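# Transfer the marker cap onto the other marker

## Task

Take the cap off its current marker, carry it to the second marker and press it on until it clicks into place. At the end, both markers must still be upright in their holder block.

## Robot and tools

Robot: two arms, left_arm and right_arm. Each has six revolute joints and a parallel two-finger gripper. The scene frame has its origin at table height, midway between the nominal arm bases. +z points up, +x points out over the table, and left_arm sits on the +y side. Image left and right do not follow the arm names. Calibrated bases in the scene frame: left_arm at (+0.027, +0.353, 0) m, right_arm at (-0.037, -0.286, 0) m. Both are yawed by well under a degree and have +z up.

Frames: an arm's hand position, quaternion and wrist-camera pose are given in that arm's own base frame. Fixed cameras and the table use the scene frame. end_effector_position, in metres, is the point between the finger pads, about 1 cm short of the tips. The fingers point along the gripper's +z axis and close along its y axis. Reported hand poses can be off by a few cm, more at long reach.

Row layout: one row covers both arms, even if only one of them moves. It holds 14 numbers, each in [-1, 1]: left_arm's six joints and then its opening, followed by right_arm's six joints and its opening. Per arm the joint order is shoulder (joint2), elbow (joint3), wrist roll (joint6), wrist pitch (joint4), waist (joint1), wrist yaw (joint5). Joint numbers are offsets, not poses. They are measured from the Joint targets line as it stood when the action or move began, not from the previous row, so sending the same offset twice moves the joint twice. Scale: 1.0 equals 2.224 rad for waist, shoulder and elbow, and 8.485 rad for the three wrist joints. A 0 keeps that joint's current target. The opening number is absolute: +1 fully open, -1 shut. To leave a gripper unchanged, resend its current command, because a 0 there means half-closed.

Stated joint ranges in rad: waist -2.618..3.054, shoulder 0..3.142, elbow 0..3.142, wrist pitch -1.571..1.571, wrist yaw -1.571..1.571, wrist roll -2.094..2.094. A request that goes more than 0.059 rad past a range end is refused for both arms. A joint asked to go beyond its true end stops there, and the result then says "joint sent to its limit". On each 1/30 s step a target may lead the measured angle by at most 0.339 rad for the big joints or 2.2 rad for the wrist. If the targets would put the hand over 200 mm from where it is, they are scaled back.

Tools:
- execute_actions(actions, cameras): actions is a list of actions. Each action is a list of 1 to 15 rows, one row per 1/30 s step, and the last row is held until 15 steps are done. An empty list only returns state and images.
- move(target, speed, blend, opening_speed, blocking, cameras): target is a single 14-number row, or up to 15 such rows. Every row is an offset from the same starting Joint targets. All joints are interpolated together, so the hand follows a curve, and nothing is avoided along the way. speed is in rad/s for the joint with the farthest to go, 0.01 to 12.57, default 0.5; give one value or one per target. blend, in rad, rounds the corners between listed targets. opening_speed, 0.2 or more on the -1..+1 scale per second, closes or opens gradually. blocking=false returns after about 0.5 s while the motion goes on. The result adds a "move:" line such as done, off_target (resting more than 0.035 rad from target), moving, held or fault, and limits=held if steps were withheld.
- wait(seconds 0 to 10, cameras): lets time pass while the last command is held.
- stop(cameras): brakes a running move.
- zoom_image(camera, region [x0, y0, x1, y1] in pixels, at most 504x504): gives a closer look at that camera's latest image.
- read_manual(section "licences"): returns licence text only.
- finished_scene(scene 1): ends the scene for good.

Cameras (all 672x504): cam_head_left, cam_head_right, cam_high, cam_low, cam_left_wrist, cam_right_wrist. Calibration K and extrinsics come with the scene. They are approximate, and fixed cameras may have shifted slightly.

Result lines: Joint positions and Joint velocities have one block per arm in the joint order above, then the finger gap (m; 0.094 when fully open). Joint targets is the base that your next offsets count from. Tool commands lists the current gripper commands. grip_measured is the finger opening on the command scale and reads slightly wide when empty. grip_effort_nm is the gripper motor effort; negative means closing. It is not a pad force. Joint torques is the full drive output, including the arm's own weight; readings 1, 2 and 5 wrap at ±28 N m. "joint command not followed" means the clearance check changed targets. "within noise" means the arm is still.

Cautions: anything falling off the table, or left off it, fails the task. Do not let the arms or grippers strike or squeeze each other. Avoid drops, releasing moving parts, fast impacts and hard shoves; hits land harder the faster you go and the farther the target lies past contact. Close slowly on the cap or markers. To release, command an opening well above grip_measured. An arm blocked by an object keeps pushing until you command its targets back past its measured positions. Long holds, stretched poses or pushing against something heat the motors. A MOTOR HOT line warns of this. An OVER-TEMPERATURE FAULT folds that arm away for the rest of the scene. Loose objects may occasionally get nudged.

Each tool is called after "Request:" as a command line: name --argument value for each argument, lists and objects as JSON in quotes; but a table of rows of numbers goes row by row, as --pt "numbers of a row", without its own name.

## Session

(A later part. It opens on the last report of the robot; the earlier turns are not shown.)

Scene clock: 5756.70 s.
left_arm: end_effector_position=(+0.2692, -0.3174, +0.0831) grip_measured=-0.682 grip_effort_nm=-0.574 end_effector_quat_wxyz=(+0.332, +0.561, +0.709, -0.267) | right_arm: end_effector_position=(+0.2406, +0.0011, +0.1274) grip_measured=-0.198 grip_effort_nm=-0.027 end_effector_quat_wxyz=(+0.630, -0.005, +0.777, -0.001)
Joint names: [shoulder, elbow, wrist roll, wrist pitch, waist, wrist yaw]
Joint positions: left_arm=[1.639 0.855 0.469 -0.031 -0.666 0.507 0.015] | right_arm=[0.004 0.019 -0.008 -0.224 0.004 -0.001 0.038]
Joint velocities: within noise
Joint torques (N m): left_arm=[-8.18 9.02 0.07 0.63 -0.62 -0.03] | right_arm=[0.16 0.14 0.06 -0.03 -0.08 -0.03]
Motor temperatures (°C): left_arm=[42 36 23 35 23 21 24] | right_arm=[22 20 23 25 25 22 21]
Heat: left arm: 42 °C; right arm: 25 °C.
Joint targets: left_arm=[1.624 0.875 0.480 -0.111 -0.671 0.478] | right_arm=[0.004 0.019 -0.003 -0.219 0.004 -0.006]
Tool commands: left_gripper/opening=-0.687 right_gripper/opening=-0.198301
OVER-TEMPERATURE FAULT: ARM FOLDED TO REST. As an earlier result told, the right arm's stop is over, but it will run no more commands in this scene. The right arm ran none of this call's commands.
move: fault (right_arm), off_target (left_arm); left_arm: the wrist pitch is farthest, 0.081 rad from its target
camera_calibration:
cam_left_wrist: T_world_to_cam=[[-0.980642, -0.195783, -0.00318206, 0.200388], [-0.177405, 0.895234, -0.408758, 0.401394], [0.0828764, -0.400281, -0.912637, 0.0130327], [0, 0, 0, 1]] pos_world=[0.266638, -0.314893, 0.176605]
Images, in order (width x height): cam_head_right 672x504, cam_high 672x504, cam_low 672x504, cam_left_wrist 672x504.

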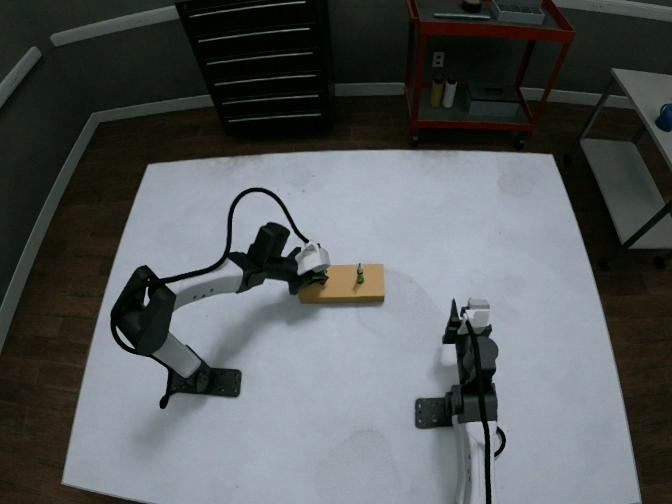

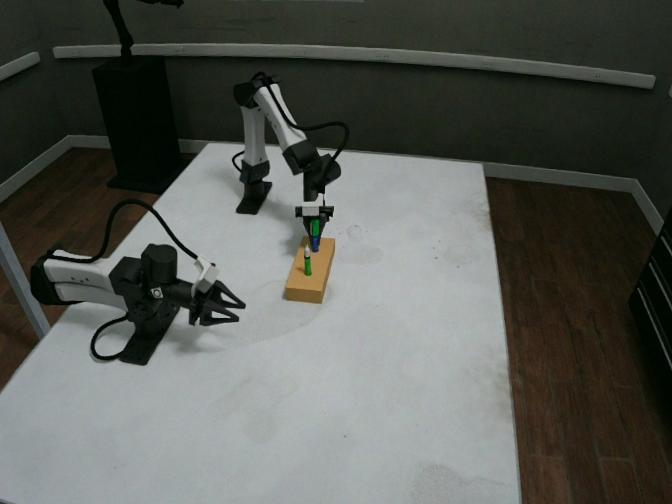

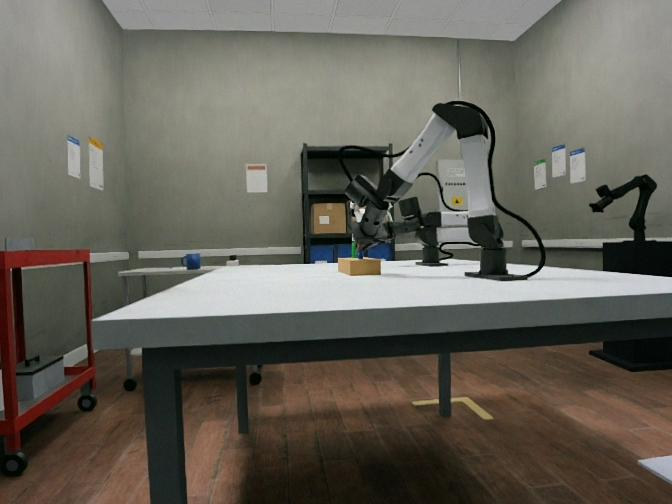

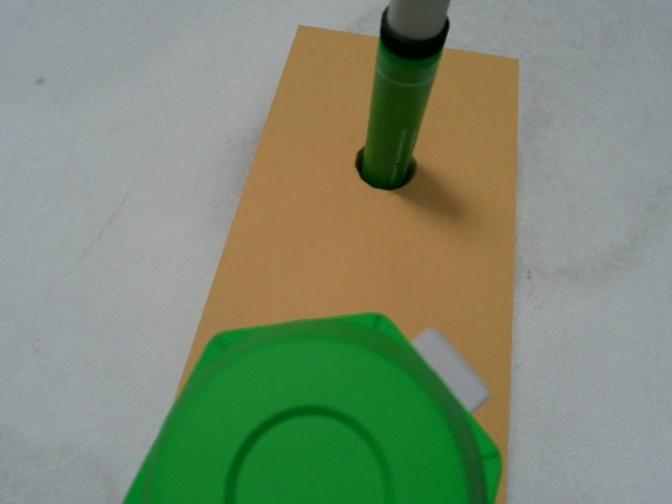

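Request:
move --pt "0 0 0 0 0 0 -0.28 0 0 0 0 0 0 -0.198" --pt "0.01709 -0.07509 -0.01155 0.05221 0.01844 0.01497 -0.28 0 0 0 0 0 0 -0.198" --pt "0.03282 -0.10971 -0.01850 0.07849 0.02653 0.02074 -0.28 0 0 0 0 0 0 -0.198" --pt "0.06745 -0.14254 -0.02946 0.11267 0.03732 0.02876 -0.28 0 0 0 0 0 0 -0.198" --pt "-0.00674 -0.20998 -0.01438 0.09699 0.10297 0.04349 -0.28 0 0 0 0 0 0 -0.198" --speed 0.3 --blend 0.02 --cameras '["cam_left_wrist", "cam_high"]'

Request:
zoom_image --camera "cam_left_wrist" --region '[160, 360, 500, 504]'

Scene clock: 5796.17 s.
left_arm: end_effector_position=(+0.2595, -0.2650, +0.0846) grip_measured=-0.282 grip_effort_nm=0.134 end_effector_quat_wxyz=(+0.460, +0.489, +0.642, -0.371) | right_arm: end_effector_position=(+0.2406, +0.0011, +0.1274) grip_measured=-0.198 grip_effort_nm=-0.032 end_effector_quat_wxyz=(+0.630, -0.005, +0.777, -0.001)
Joint names: [shoulder, elbow, wrist roll, wrist pitch, waist, wrist yaw]
Joint positions: left_arm=[1.628 0.422 0.324 0.744 -0.447 0.829 0.034] | right_arm=[0.004 0.019 -0.008 -0.224 0.004 -0.001 0.038]
Joint velocities: within noise
Joint torques (N m): left_arm=[-6.93 4.27 0.23 1.26 0.4 0.4] | right_arm=[0.16 0.18 0.03 -0.05 -0.16 -0.02]
Motor temperatures (°C): left_arm=[43 37 23 35 23 21 24] | right_arm=[22 20 23 25 25 22 21]
Heat: left arm: 43 °C; right arm: 25 °C.
Joint targets: left_arm=[1.609 0.408 0.358 0.711 -0.442 0.847] | right_arm=[0.004 0.019 -0.003 -0.219 0.004 -0.006]
Tool commands: left_gripper/opening=-0.28 right_gripper/opening=-0.198301
OVER-TEMPERATURE FAULT: ARM FOLDED TO REST. As an earlier result told, the right arm's stop is over, but it will run no more commands in this scene. The right arm ran none of this call's commands.
move: fault (right_arm); blend cut to 0 rad at target 1
camera_calibration:
cam_left_wrist: T_world_to_cam=[[-0.975495, -0.219919, 0.00671216, 0.192615], [-0.1572, 0.6753, -0.720596, 0.316204], [0.15394, -0.703993, -0.693323, -0.0812412], [0, 0, 0, 1]] pos_world=[0.250109, -0.228366, 0.170236]
Images, in order (width x height): cam_high 672x504, cam_left_wrist 672x504.

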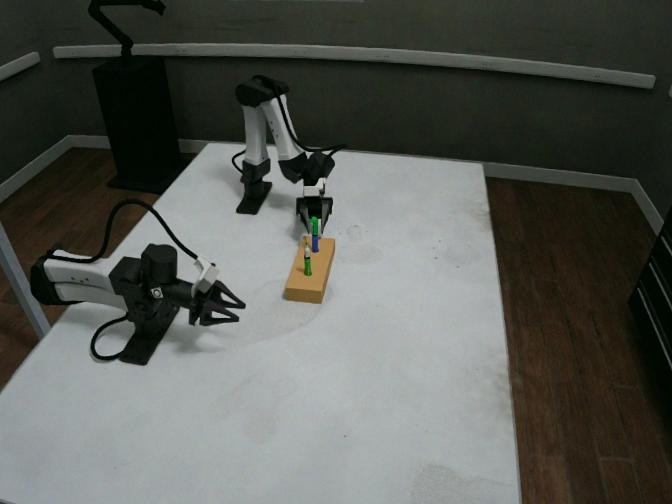

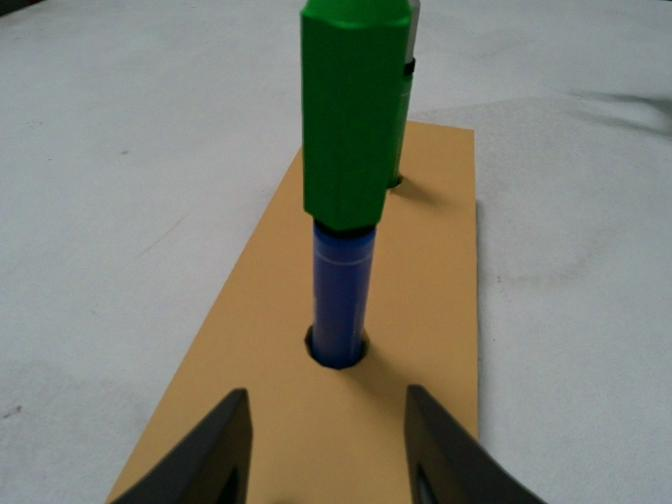

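Scaled by 1.482 from the camera's 672x504 image, which has a finer 960x720 frame.

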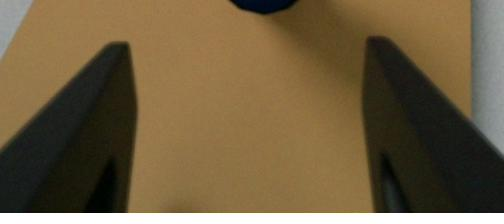

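Request:
move --pt "-0.12725 -0.11421 -0.03980 0.02628 -0.18975 -0.10218 -0.28 0 0 0 0 0 0 -0.198" --pt "-0.12725 -0.11421 0.14473 0.02628 -0.18975 -0.10218 -0.06 0 0 0 0 0 0 -0.198" --speed 0.6 --cameras '["cam_head_right", "cam_left_wrist"]'

Scene clock: 6248.40 s.
left_arm: end_effector_position=(+0.2278, -0.2593, +0.0955) grip_measured=-0.062 grip_effort_nm=0.129 end_effector_quat_wxyz=(+0.553, +0.753, +0.284, +0.215) | right_arm: end_effector_position=(+0.2406, +0.0011, +0.1274) grip_measured=-0.198 grip_effort_nm=-0.027 end_effector_quat_wxyz=(+0.630, -0.005, +0.777, -0.001)
Joint names: [shoulder, elbow, wrist roll, wrist pitch, waist, wrist yaw]
Joint positions: left_arm=[1.34 0.169 1.575 0.871 -0.859 -0.019 0.044] | right_arm=[0.004 0.019 -0.008 -0.224 0.004 -0.001 0.038]
Joint velocities: within noise
Joint torques (N m): left_arm=[-4.37 4.63 0.06 2.44 -0.35 0] | right_arm=[0.24 0.1 0.04 -0.03 -0.16 -0.05]
Motor temperatures (°C): left_arm=[41 28 23 36 23 21 23] | right_arm=[22 20 23 25 25 22 21]
Heat: left arm: 41 °C; right arm: 25 °C.
Joint targets: left_arm=[1.326 0.154 1.586 0.934 -0.864 -0.020] | right_arm=[0.004 0.019 -0.003 -0.219 0.004 -0.006]
Tool commands: left_gripper/opening=-0.06 right_gripper/opening=-0.198301
OVER-TEMPERATURE FAULT: ARM FOLDED TO REST. As an earlier result told, the right arm's stop is over, but it will run no more commands in this scene. The right arm ran none of this call's commands.
move: fault (right_arm), off_target (left_arm); target 2's new numbers were sent with left_arm's wrist pitch 0.063 rad from that target; left_arm: the wrist pitch is farthest, 0.063 rad from its target
camera_calibration:
cam_left_wrist: T_world_to_cam=[[-0.181983, 0.258005, -0.94885, 0.197287], [0.391311, 0.904264, 0.170831, 0.164478], [0.902085, -0.340207, -0.265521, -0.181734], [0, 0, 0, 1]] pos_world=[0.13548, -0.261459, 0.110843]
Images, in order (width x height): cam_head_right 672x504, cam_left_wrist 672x504.

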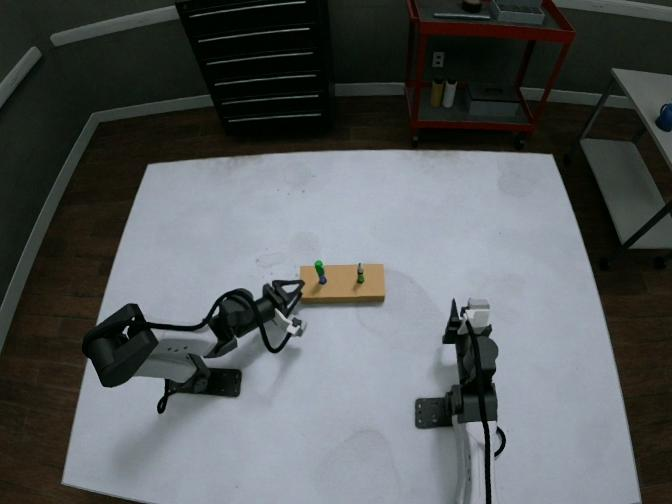

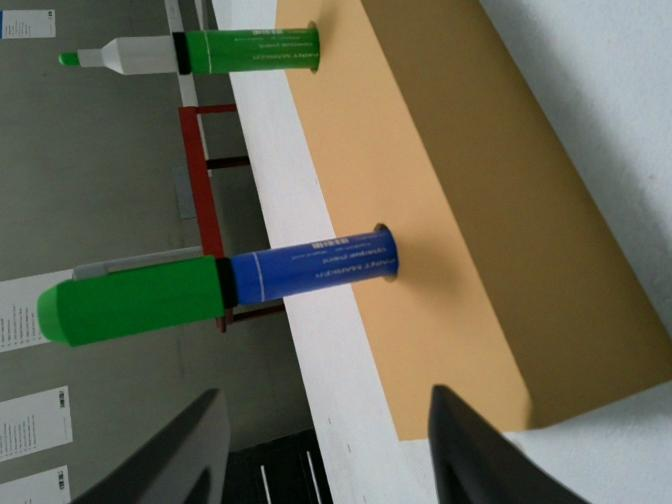

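Request:
move --target '[0.08903, 0.06857, 0, 0.00071, -0.00719, 0, -0.06, 0, 0, 0, 0, 0, 0, -0.198]' --speed 0.2 --cameras '["cam_low", "cam_left_wrist"]'

Request:
zoom_image --camera "cam_low" --region '[340, 220, 382, 262]'

Scene clock: 6268.70 s.
left_arm: end_effector_position=(+0.2424, -0.2846, +0.0802) grip_measured=-0.062 grip_effort_nm=0.129 end_effector_quat_wxyz=(+0.533, +0.771, +0.284, +0.203) | right_arm: end_effector_position=(+0.2406, +0.0011, +0.1274) grip_measured=-0.198 grip_effort_nm=-0.027 end_effector_quat_wxyz=(+0.630, -0.005, +0.777, -0.001)
Joint names: [shoulder, elbow, wrist roll, wrist pitch, waist, wrist yaw]
Joint positions: left_arm=[1.514 0.285 1.575 0.871 -0.874 -0.019 0.044] | right_arm=[0.004 0.019 -0.008 -0.224 0.004 -0.001 0.038]
Joint velocities: within noise
Joint torques (N m): left_arm=[-3.67 7.68 0.05 2.49 -0.58 0.04] | right_arm=[0.12 0.08 0.06 -0.04 -0.17 -0.04]
Motor temperatures (°C): left_arm=[38 28 23 42 23 21 23] | right_arm=[22 20 23 25 25 22 21]
Heat: left arm: 42 °C; right arm: 25 °C.
Joint targets: left_arm=[1.524 0.307 1.586 0.940 -0.880 -0.020] | right_arm=[0.004 0.019 -0.003 -0.219 0.004 -0.006]
Tool commands: left_gripper/opening=-0.06 right_gripper/opening=-0.198301
OVER-TEMPERATURE FAULT: ARM FOLDED TO REST. As an earlier result told, the right arm's stop is over, but it will run no more commands in this scene. The right arm ran none of this call's commands.
move: fault (right_arm), off_target (left_arm); left_arm: the wrist pitch is farthest, 0.069 rad from its target
camera_calibration:
cam_left_wrist: T_world_to_cam=[[-0.213027, 0.302426, -0.929063, 0.210557], [0.411565, 0.890187, 0.195402, 0.173466], [0.886134, -0.340744, -0.314102, -0.199999], [0, 0, 0, 1]] pos_world=[0.150688, -0.286243, 0.0989054]
Images, in order (width x height): cam_low 672x504, cam_left_wrist 672x504.

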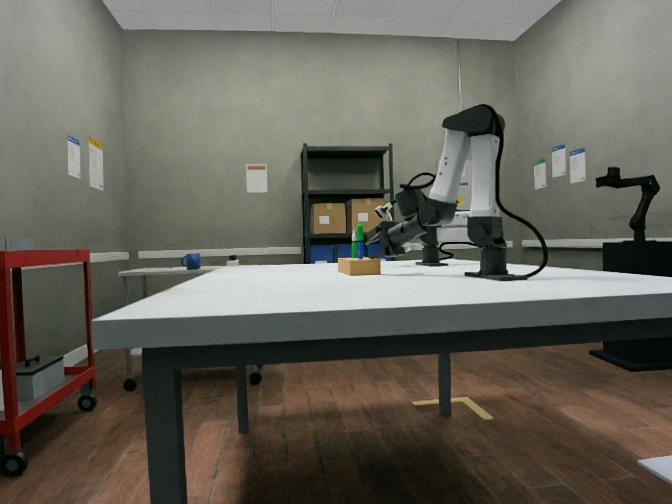

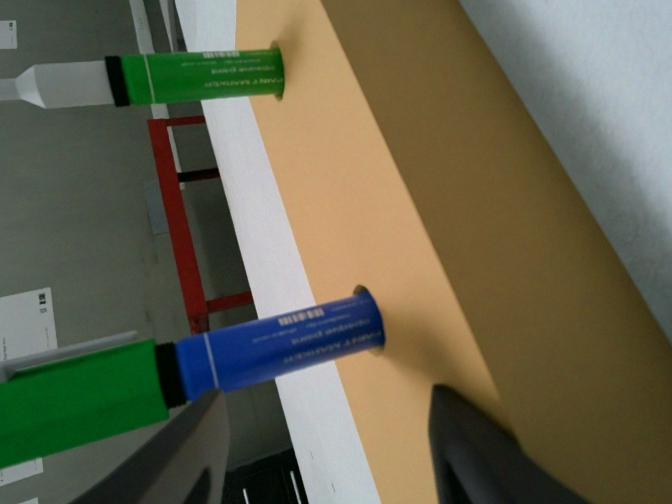

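Scaled by 12.000 from the camera's 672x504 image, which has a finer 960x720 frame.

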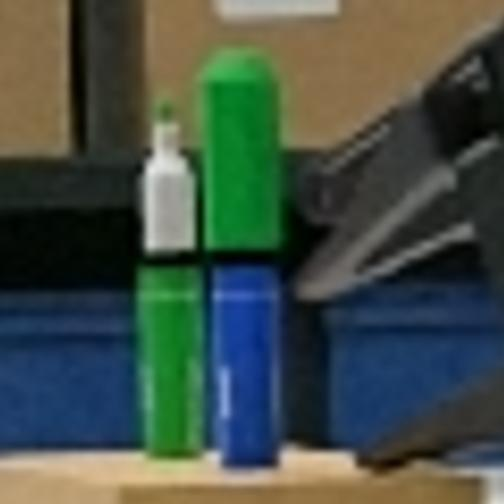

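Request:
zoom_image --camera "cam_low" --region '[354, 234, 378, 258]'

Scaled by 21.000 from the camera's 672x504 image, which has a finer 960x720 frame.

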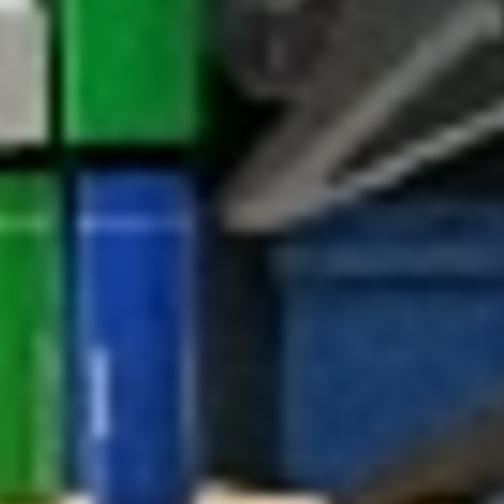

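Request:
move --target '[0.01574, 0.01933, 0, 0, 0, 0, 0.086, 0, 0, 0, 0, 0, 0, -0.198]' --speed 0.1 --cameras '["cam_low", "cam_left_wrist", "cam_head_right"]'

Request:
zoom_image --camera "cam_low" --region '[350, 230, 382, 262]'

Request:
zoom_image --camera "cam_head_right" --region '[290, 245, 350, 305]'

Scene clock: 6323.07 s.
left_arm: end_effector_position=(+0.2499, -0.2936, +0.0847) grip_measured=+0.084 grip_effort_nm=0.134 end_effector_quat_wxyz=(+0.538, +0.767, +0.282, +0.205) | right_arm: end_effector_position=(+0.2406, +0.0011, +0.1274) grip_measured=-0.198 grip_effort_nm=-0.027 end_effector_quat_wxyz=(+0.630, -0.005, +0.777, -0.001)
Joint names: [shoulder, elbow, wrist roll, wrist pitch, waist, wrist yaw]
Joint positions: left_arm=[1.548 0.326 1.576 0.879 -0.874 -0.019 0.051] | right_arm=[0.004 0.019 -0.008 -0.224 0.004 -0.001 0.038]
Joint velocities: within noise
Joint torques (N m): left_arm=[-4 7.95 0.03 2.42 -0.59 0.05] | right_arm=[0.12 0.17 0.06 -0.03 -0.14 -0.04]
Motor temperatures (°C): left_arm=[35 31 23 47 23 21 23] | right_arm=[22 20 23 25 25 22 21]
Heat: left arm: 47 °C; right arm: 25 °C.
Joint targets: left_arm=[1.559 0.349 1.586 0.940 -0.880 -0.020] | right_arm=[0.004 0.019 -0.003 -0.219 0.004 -0.006]
Tool commands: left_gripper/opening=+0.086 right_gripper/opening=-0.198301
OVER-TEMPERATURE FAULT: ARM FOLDED TO REST. As an earlier result told, the right arm's stop is over, but it will run no more commands in this scene. The right arm ran none of this call's commands.
move: fault (right_arm), off_target (left_arm); left_arm: the wrist pitch is farthest, 0.061 rad from its target
camera_calibration:
cam_left_wrist: T_world_to_cam=[[-0.203474, 0.293314, -0.934112, 0.214396], [0.410042, 0.891899, 0.19074, 0.178729], [0.88908, -0.344215, -0.30175, -0.211064], [0, 0, 0, 1]] pos_world=[0.15799, -0.294945, 0.102491]
Images, in order (width x height): cam_head_right 672x504, cam_low 672x504, cam_left_wrist 672x504.

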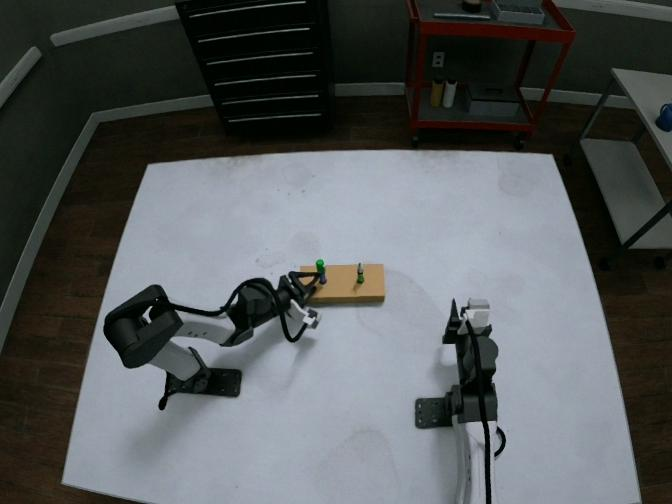

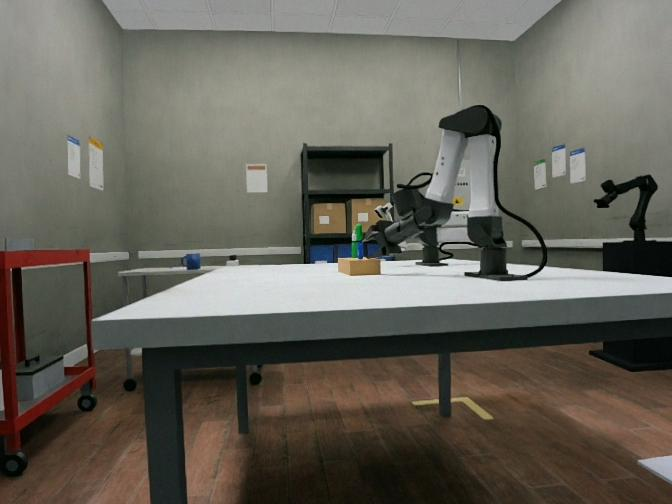

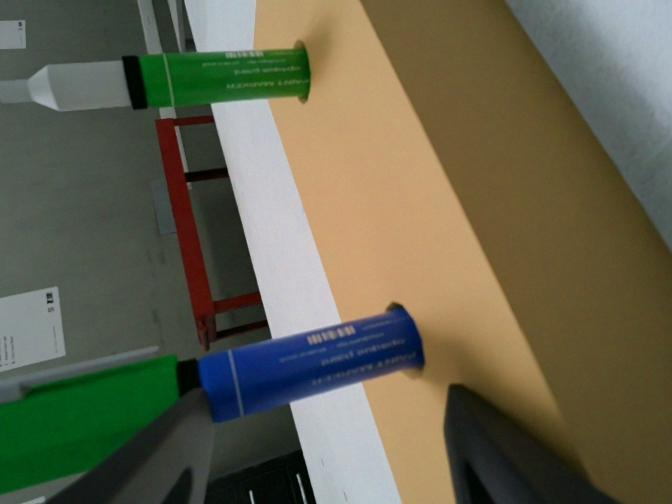

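Scaled by 15.750 from the camera's 672x504 image, which has a finer 960x720 frame.

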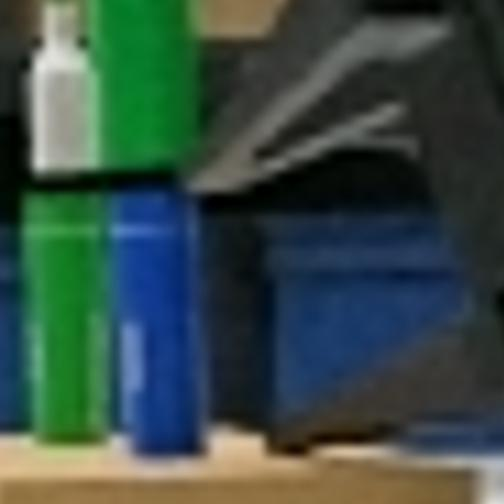

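Scaled by 8.400 from the camera's 672x504 image, which has a finer 960x720 frame.

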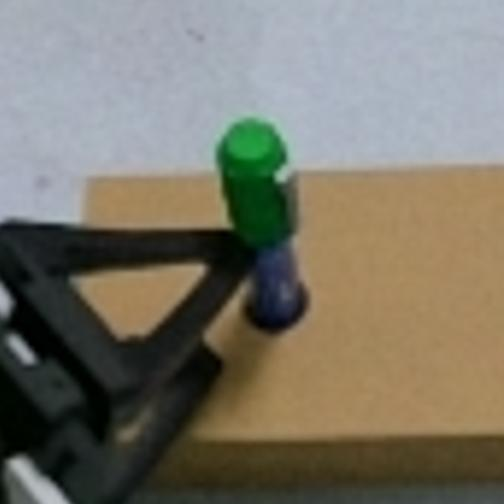

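Request:
move --target '[0.01529, 0.01394, 0, 0, 0, 0, 0.07, 0, 0, 0, 0, 0, 0, -0.198]' --speed 0.08 --cameras '["cam_low", "cam_left_wrist"]'

Request:
zoom_image --camera "cam_low" --region '[350, 230, 382, 262]'

Scene clock: 6342.93 s.
left_arm: end_effector_position=(+0.2551, -0.2990, +0.0838) grip_measured=+0.072 grip_effort_nm=-0.051 end_effector_quat_wxyz=(+0.536, +0.768, +0.283, +0.206) | right_arm: end_effector_position=(+0.2406, +0.0011, +0.1274) grip_measured=-0.198 grip_effort_nm=-0.027 end_effector_quat_wxyz=(+0.630, -0.005, +0.777, -0.001)
Joint names: [shoulder, elbow, wrist roll, wrist pitch, waist, wrist yaw]
Joint positions: left_arm=[1.58 0.354 1.576 0.879 -0.874 -0.022 0.05] | right_arm=[0.004 0.019 -0.008 -0.224 0.004 -0.001 0.038]
Joint velocities: within noise
Joint torques (N m): left_arm=[-4.23 8.2 0.04 2.43 -0.46 0.04] | right_arm=[0.12 0.12 0.05 -0.06 -0.16 -0.03]
Motor temperatures (°C): left_arm=[35 31 23 47 23 21 23] | right_arm=[22 20 23 25 25 22 21]
Heat: left arm: 47 °C; right arm: 25 °C.
Joint targets: left_arm=[1.593 0.381 1.586 0.940 -0.880 -0.020] | right_arm=[0.004 0.019 -0.003 -0.219 0.004 -0.006]
Tool commands: left_gripper/opening=+0.07 right_gripper/opening=-0.198301
OVER-TEMPERATURE FAULT: ARM FOLDED TO REST. As an earlier result told, the right arm's stop is over, but it will run no more commands in this scene. The right arm ran none of this call's commands.
move: fault (right_arm), off_target (left_arm); left_arm: the wrist pitch is farthest, 0.061 rad from its target
camera_calibration:
cam_left_wrist: T_world_to_cam=[[-0.205117, 0.295276, -0.933134, 0.21714], [0.407638, 0.892552, 0.19283, 0.182211], [0.889808, -0.340828, -0.303443, -0.216815], [0, 0, 0, 1]] pos_world=[0.163187, -0.300645, 0.101694]
Images, in order (width x height): cam_low 672x504, cam_left_wrist 672x504.

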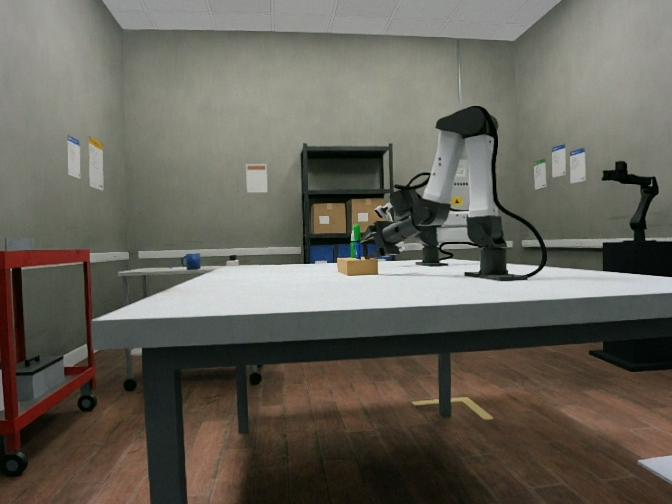

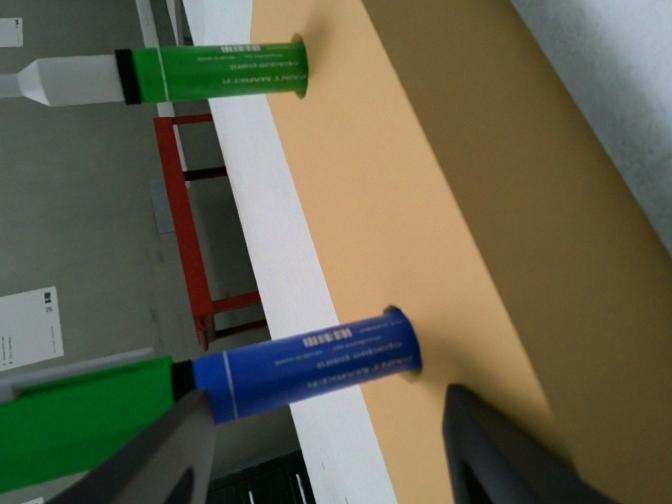

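Scaled by 15.750 from the camera's 672x504 image, which has a finer 960x720 frame.

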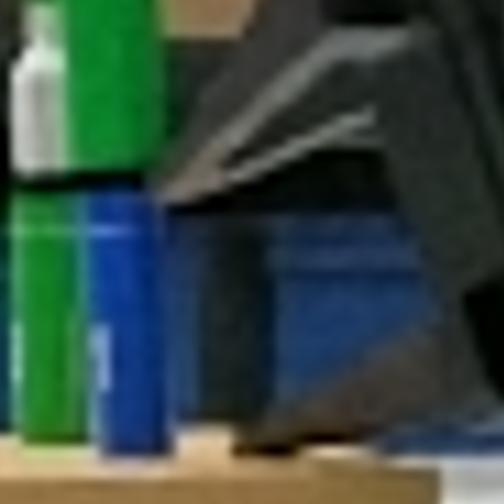

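Request:
move --target '[0, 0, 0, 0, 0, 0, 0.14, 0, 0, 0, 0, 0, 0, -0.198]' --speed 0.08 --opening_speed 0.2 --cameras '["cam_low"]'

Request:
zoom_image --camera "cam_low" --region '[350, 230, 382, 262]'

Scene clock: 6347.63 s.
left_arm: end_effector_position=(+0.2553, -0.2993, +0.0849) grip_measured=+0.138 grip_effort_nm=0.168 end_effector_quat_wxyz=(+0.538, +0.767, +0.283, +0.207) | right_arm: end_effector_position=(+0.2406, +0.0011, +0.1274) grip_measured=-0.198 grip_effort_nm=-0.032 end_effector_quat_wxyz=(+0.630, -0.005, +0.777, -0.001)
Joint names: [shoulder, elbow, wrist roll, wrist pitch, waist, wrist yaw]
Joint positions: left_arm=[1.58 0.354 1.576 0.883 -0.874 -0.022 0.053] | right_arm=[0.004 0.019 -0.008 -0.224 0.004 -0.001 0.038]
Joint velocities: within noise
Joint torques (N m): left_arm=[-4.08 8.2 0.03 2.4 -0.65 0.08] | right_arm=[0.2 0.13 0.07 -0.06 -0.21 -0.05]
Motor temperatures (°C): left_arm=[35 31 23 47 23 21 23] | right_arm=[22 20 23 25 25 22 21]
Heat: left arm: 47 °C; right arm: 25 °C.
Joint targets: left_arm=[1.593 0.381 1.586 0.940 -0.880 -0.020] | right_arm=[0.004 0.019 -0.003 -0.219 0.004 -0.006]
Tool commands: left_gripper/opening=+0.14 right_gripper/opening=-0.198301
OVER-TEMPERATURE FAULT: ARM FOLDED TO REST. As an earlier result told, the right arm's stop is over, but it will run no more commands in this scene. The right arm ran none of this call's commands.
move: fault (right_arm), off_target (left_arm); left_arm: the wrist pitch is farthest, 0.057 rad from its target
Images, in order (width x height): cam_low 672x504.

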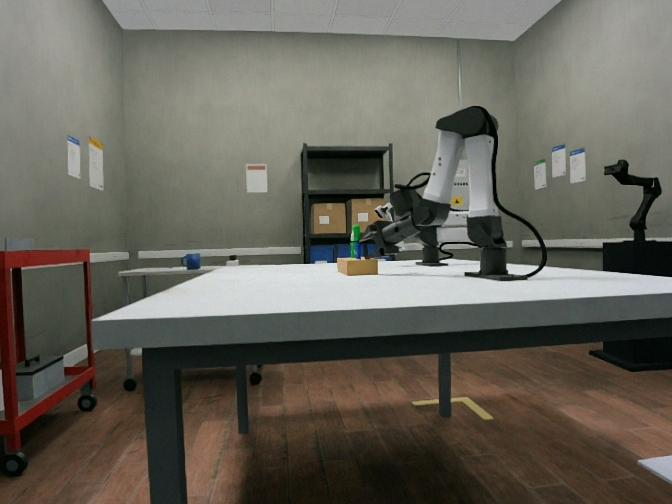

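Scaled by 15.750 from the camera's 672x504 image, which has a finer 960x720 frame.

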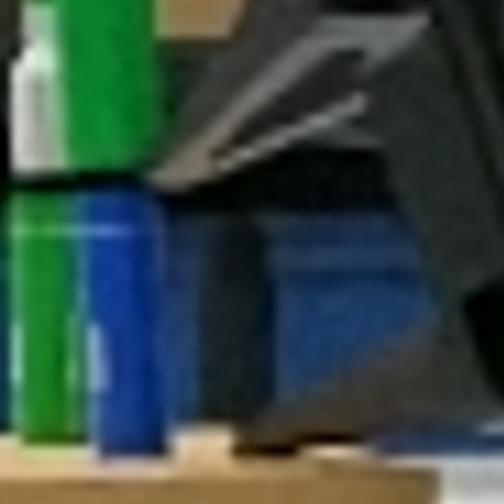

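Request:
move --target '[0, 0, 0, 0, 0, 0, 0.20, 0, 0, 0, 0, 0, 0, -0.198]' --speed 0.08 --opening_speed 0.2 --cameras '["cam_low", "cam_left_wrist"]'

Request:
zoom_image --camera "cam_low" --region '[350, 230, 382, 262]'

Scene clock: 6354.10 s.
left_arm: end_effector_position=(+0.2559, -0.3000, +0.0864) grip_measured=+0.197 grip_effort_nm=0.198 end_effector_quat_wxyz=(+0.540, +0.765, +0.282, +0.207) | right_arm: end_effector_position=(+0.2406, +0.0011, +0.1274) grip_measured=-0.198 grip_effort_nm=-0.027 end_effector_quat_wxyz=(+0.630, -0.005, +0.777, -0.001)
Joint names: [shoulder, elbow, wrist roll, wrist pitch, waist, wrist yaw]
Joint positions: left_arm=[1.58 0.357 1.576 0.886 -0.874 -0.022 0.056] | right_arm=[0.004 0.019 -0.008 -0.224 0.004 -0.001 0.038]
Joint velocities: within noise
Joint torques (N m): left_arm=[-4.04 7.88 0.03 2.33 -0.59 0.07] | right_arm=[0.18 0.13 0.05 -0.06 -0.23 -0.03]
Motor temperatures (°C): left_arm=[35 31 23 46 23 21 23] | right_arm=[22 20 23 25 25 22 21]
Heat: left arm: 46 °C; right arm: 25 °C.
Joint targets: left_arm=[1.593 0.381 1.586 0.940 -0.880 -0.020] | right_arm=[0.004 0.019 -0.003 -0.219 0.004 -0.006]
Tool commands: left_gripper/opening=+0.2 right_gripper/opening=-0.198301
OVER-TEMPERATURE FAULT: ARM FOLDED TO REST. As an earlier result told, the right arm's stop is over, but it will run no more commands in this scene. The right arm ran none of this call's commands.
move: fault (right_arm), off_target (left_arm); left_arm: the wrist pitch is farthest, 0.054 rad from its target
camera_calibration:
cam_left_wrist: T_world_to_cam=[[-0.199187, 0.28813, -0.936646, 0.216644], [0.406399, 0.894021, 0.188593, 0.183431], [0.89172, -0.343087, -0.295173, -0.218995], [0, 0, 0, 1]] pos_world=[0.163888, -0.301547, 0.103683]
Images, in order (width x height): cam_low 672x504, cam_left_wrist 672x504.

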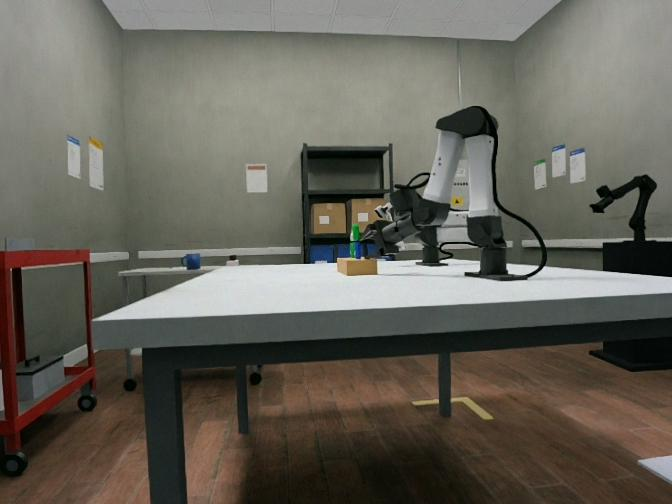

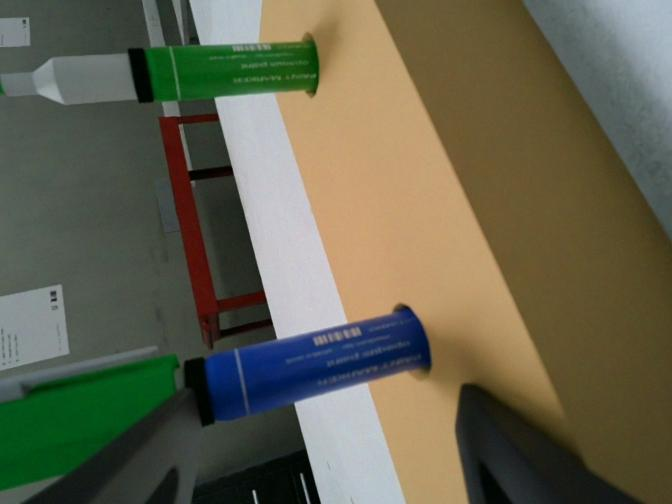

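Scaled by 15.750 from the camera's 672x504 image, which has a finer 960x720 frame.

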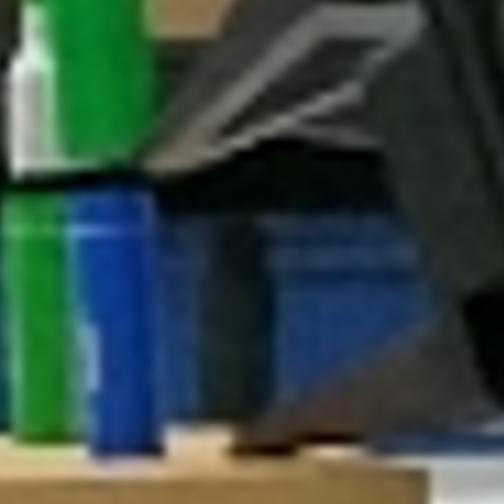

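Request:
zoom_image --camera "cam_left_wrist" --region '[120, 320, 280, 480]'

Scaled by 3.150 from the camera's 672x504 image, which has a finer 960x720 frame.

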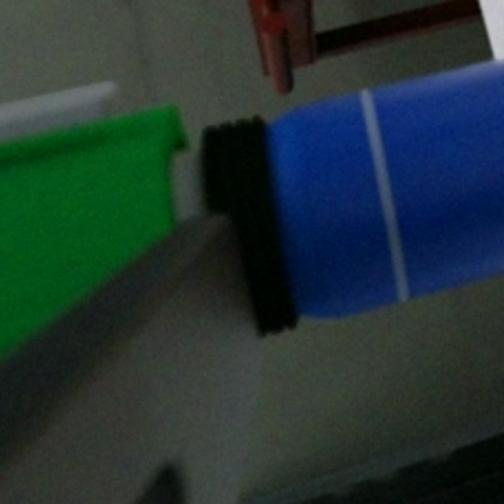

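Request:
move --target '[0.00540, 0.00495, 0, 0, 0, 0, 0.25, 0, 0, 0, 0, 0, 0, -0.198]' --speed 0.08 --opening_speed 0.2 --cameras '["cam_low", "cam_left_wrist"]'

Request:
zoom_image --camera "cam_left_wrist" --region '[120, 320, 280, 480]'

Request:
zoom_image --camera "cam_low" --region '[340, 220, 382, 262]'

Scene clock: 6363.87 s.
left_arm: end_effector_position=(+0.2580, -0.3021, +0.0872) grip_measured=+0.247 grip_effort_nm=0.208 end_effector_quat_wxyz=(+0.541, +0.764, +0.283, +0.208) | right_arm: end_effector_position=(+0.2406, +0.0011, +0.1274) grip_measured=-0.198 grip_effort_nm=-0.017 end_effector_quat_wxyz=(+0.630, -0.005, +0.777, -0.001)
Joint names: [shoulder, elbow, wrist roll, wrist pitch, waist, wrist yaw]
Joint positions: left_arm=[1.588 0.368 1.576 0.886 -0.874 -0.024 0.059] | right_arm=[0.004 0.019 -0.008 -0.224 0.004 -0.001 0.038]
Joint velocities: within noise
Joint torques (N m): left_arm=[-3.92 8.01 0.02 2.39 -0.73 0.1] | right_arm=[0.16 0.1 0.05 -0.04 -0.17 -0.02]
Motor temperatures (°C): left_arm=[34 32 23 45 23 21 23] | right_arm=[22 20 23 25 25 22 21]
Heat: left arm: 45 °C; right arm: 25 °C.
Joint targets: left_arm=[1.605 0.391 1.586 0.940 -0.880 -0.020] | right_arm=[0.004 0.019 -0.003 -0.219 0.004 -0.006]
Tool commands: left_gripper/opening=+0.25 right_gripper/opening=-0.198301
OVER-TEMPERATURE FAULT: ARM FOLDED TO REST. As an earlier result told, the right arm's stop is over, but it will run no more commands in this scene. The right arm ran none of this call's commands.
move: fault (right_arm), off_target (left_arm); left_arm: the wrist pitch is farthest, 0.054 rad from its target
camera_calibration:
cam_left_wrist: T_world_to_cam=[[-0.19781, 0.286506, -0.937436, 0.21771], [0.404823, 0.894846, 0.188067, 0.184981], [0.892743, -0.342294, -0.292994, -0.221572], [0, 0, 0, 1]] pos_world=[0.165987, -0.303748, 0.104381]
Images, in order (width x height): cam_low 672x504, cam_left_wrist 672x504.

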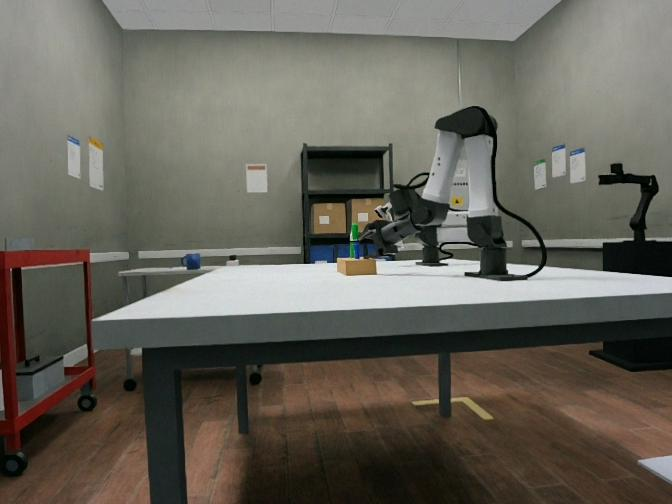

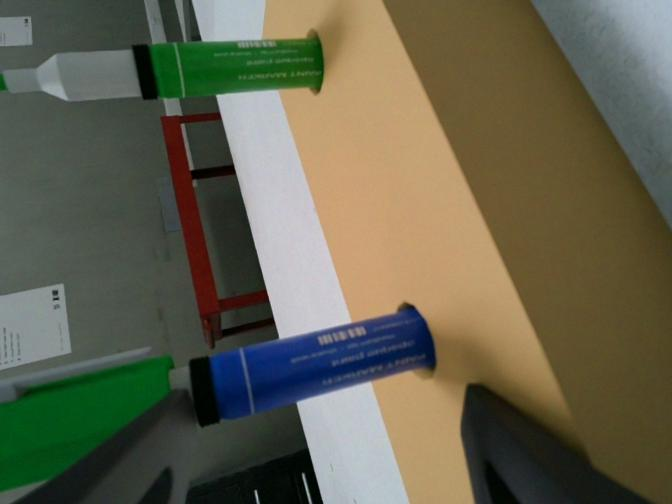

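Scaled by 3.150 from the camera's 672x504 image, which has a finer 960x720 frame.

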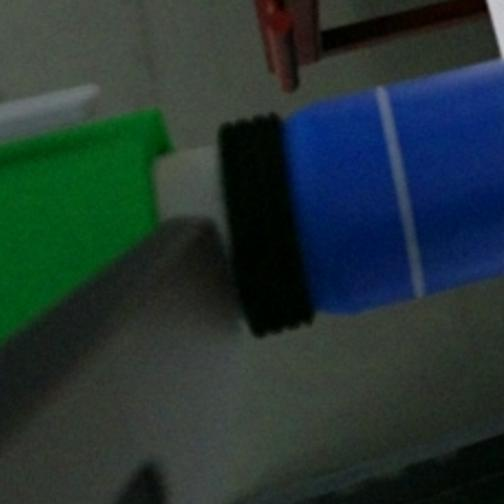

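Scaled by 12.000 from the camera's 672x504 image, which has a finer 960x720 frame.

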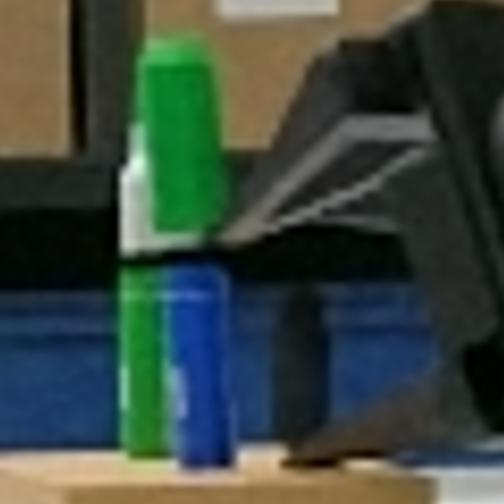

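Request:
move --target '[0, 0, 0, 0, 0, 0, 0.34, 0, 0, 0, 0, 0, 0, -0.198]' --speed 0.08 --opening_speed 0.2 --cameras '["cam_low", "cam_left_wrist"]'

Request:
zoom_image --camera "cam_low" --region '[340, 220, 382, 262]'

Scene clock: 6370.00 s.
left_arm: end_effector_position=(+0.2586, -0.3028, +0.0892) grip_measured=+0.338 grip_effort_nm=0.164 end_effector_quat_wxyz=(+0.544, +0.762, +0.282, +0.209) | right_arm: end_effector_position=(+0.2406, +0.0011, +0.1274) grip_measured=-0.198 grip_effort_nm=-0.022 end_effector_quat_wxyz=(+0.630, -0.005, +0.777, -0.001)
Joint names: [shoulder, elbow, wrist roll, wrist pitch, waist, wrist yaw]
Joint positions: left_arm=[1.588 0.369 1.576 0.892 -0.874 -0.024 0.063] | right_arm=[0.004 0.019 -0.008 -0.224 0.004 -0.001 0.038]
Joint velocities: within noise
Joint torques (N m): left_arm=[-3.88 7.82 0.06 2.3 -0.57 0.12] | right_arm=[0.1 0.03 0.07 -0.06 -0.18 -0.02]
Motor temperatures (°C): left_arm=[34 32 23 45 23 21 23] | right_arm=[22 20 23 25 25 22 21]
Heat: left arm: 45 °C; right arm: 25 °C.
Joint targets: left_arm=[1.605 0.392 1.586 0.940 -0.880 -0.020] | right_arm=[0.004 0.019 -0.003 -0.219 0.004 -0.006]
Tool commands: left_gripper/opening=+0.34 right_gripper/opening=-0.198301
OVER-TEMPERATURE FAULT: ARM FOLDED TO REST. As an earlier result told, the right arm's stop is over, but it will run no more commands in this scene. The right arm ran none of this call's commands.
move: fault (right_arm), off_target (left_arm); left_arm: the wrist pitch is farthest, 0.048 rad from its target
camera_calibration:
cam_left_wrist: T_world_to_cam=[[-0.193272, 0.280956, -0.940058, 0.217213], [0.403907, 0.895953, 0.184733, 0.185879], [0.89415, -0.343993, -0.286643, -0.223212], [0, 0, 0, 1]] pos_world=[0.166488, -0.304349, 0.105873]
Images, in order (width x height): cam_low 672x504, cam_left_wrist 672x504.

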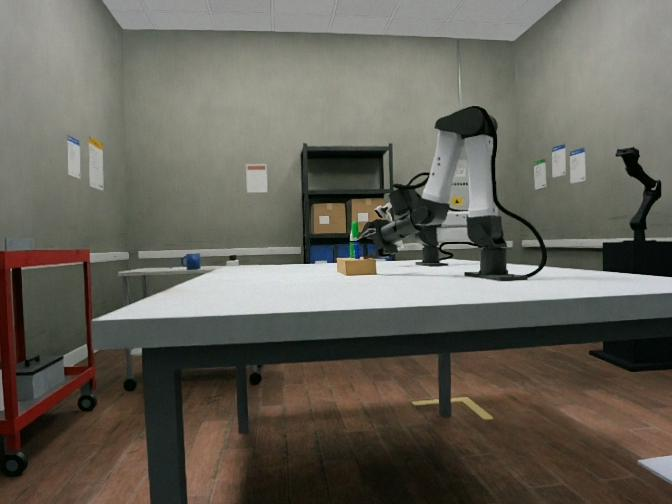

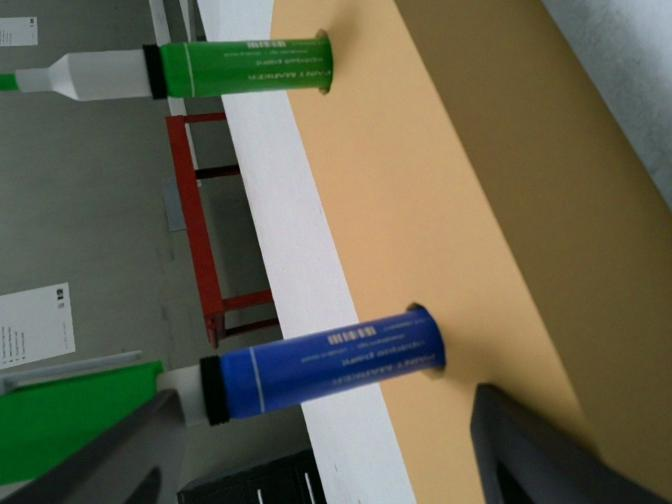

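Scaled by 12.000 from the camera's 672x504 image, which has a finer 960x720 frame.

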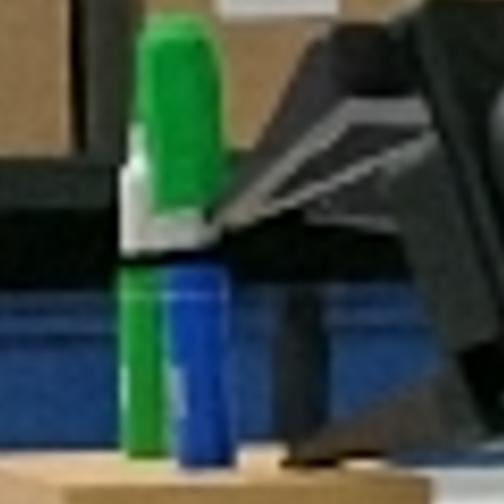

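Request:
move --target '[-0.00373, 0, 0, 0, 0, 0, 0.15, 0, 0, 0, 0, 0, 0, -0.198]' --speed 0.05 --opening_speed 0.2 --cameras '["cam_low", "cam_left_wrist"]'

Request:
zoom_image --camera "cam_low" --region '[340, 220, 382, 262]'

Scene clock: 6395.83 s.
left_arm: end_effector_position=(+0.2586, -0.3028, +0.0892) grip_measured=+0.152 grip_effort_nm=-0.061 end_effector_quat_wxyz=(+0.544, +0.762, +0.282, +0.209) | right_arm: end_effector_position=(+0.2406, +0.0011, +0.1274) grip_measured=-0.198 grip_effort_nm=-0.027 end_effector_quat_wxyz=(+0.630, -0.005, +0.777, -0.001)
Joint names: [shoulder, elbow, wrist roll, wrist pitch, waist, wrist yaw]
Joint positions: left_arm=[1.588 0.369 1.576 0.892 -0.874 -0.024 0.054] | right_arm=[0.004 0.019 -0.008 -0.224 0.004 -0.001 0.038]
Joint velocities: within noise
Joint torques (N m): left_arm=[-4.72 7.87 -0.01 2.32 -0.59 0.06] | right_arm=[0.17 0.13 0.06 -0.06 -0.1 -0.01]
Motor temperatures (°C): left_arm=[35 32 23 48 23 21 23] | right_arm=[22 20 23 25 25 22 21]
Heat: left arm: 48 °C; right arm: 25 °C.
Joint targets: left_arm=[1.597 0.392 1.586 0.940 -0.880 -0.020] | right_arm=[0.004 0.019 -0.003 -0.219 0.004 -0.006]
Tool commands: left_gripper/opening=+0.15 right_gripper/opening=-0.198301
OVER-TEMPERATURE FAULT: ARM FOLDED TO REST. As an earlier result told, the right arm's stop is over, but it will run no more commands in this scene. The right arm ran none of this call's commands.
move: fault (right_arm), off_target (left_arm); left_arm: the wrist pitch is farthest, 0.048 rad from its target
camera_calibration:
cam_left_wrist: T_world_to_cam=[[-0.193272, 0.280956, -0.940058, 0.217213], [0.403907, 0.895953, 0.184733, 0.185879], [0.89415, -0.343993, -0.286643, -0.223212], [0, 0, 0, 1]] pos_world=[0.166488, -0.304349, 0.105873]
Images, in order (width x height): cam_low 672x504, cam_left_wrist 672x504.

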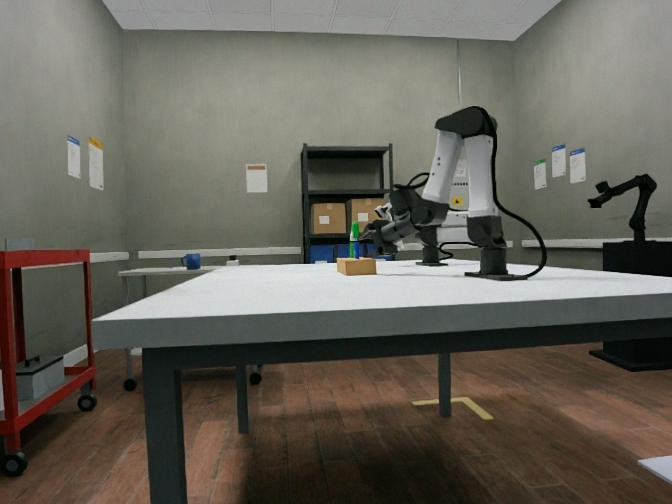

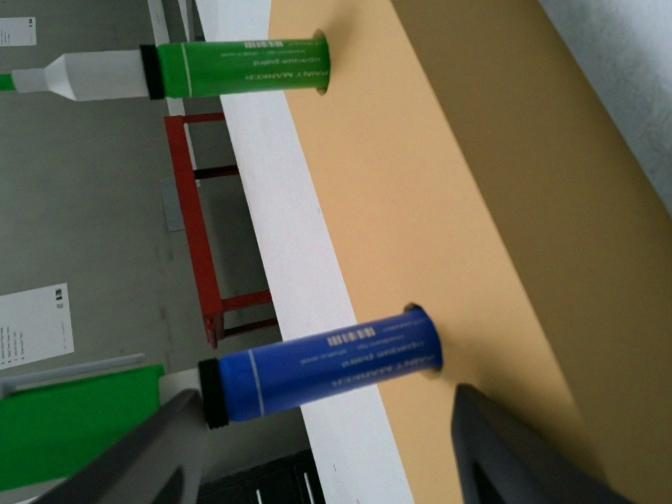

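Scaled by 12.000 from the camera's 672x504 image, which has a finer 960x720 frame.

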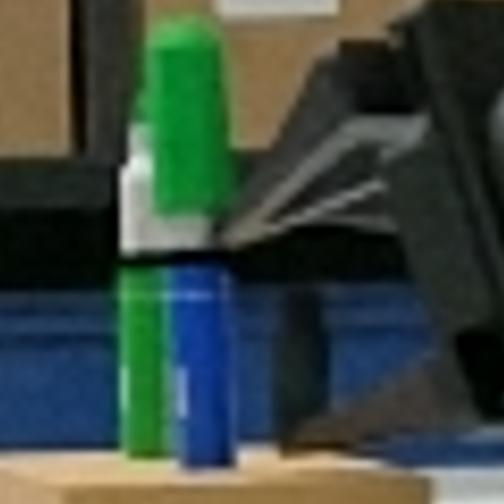

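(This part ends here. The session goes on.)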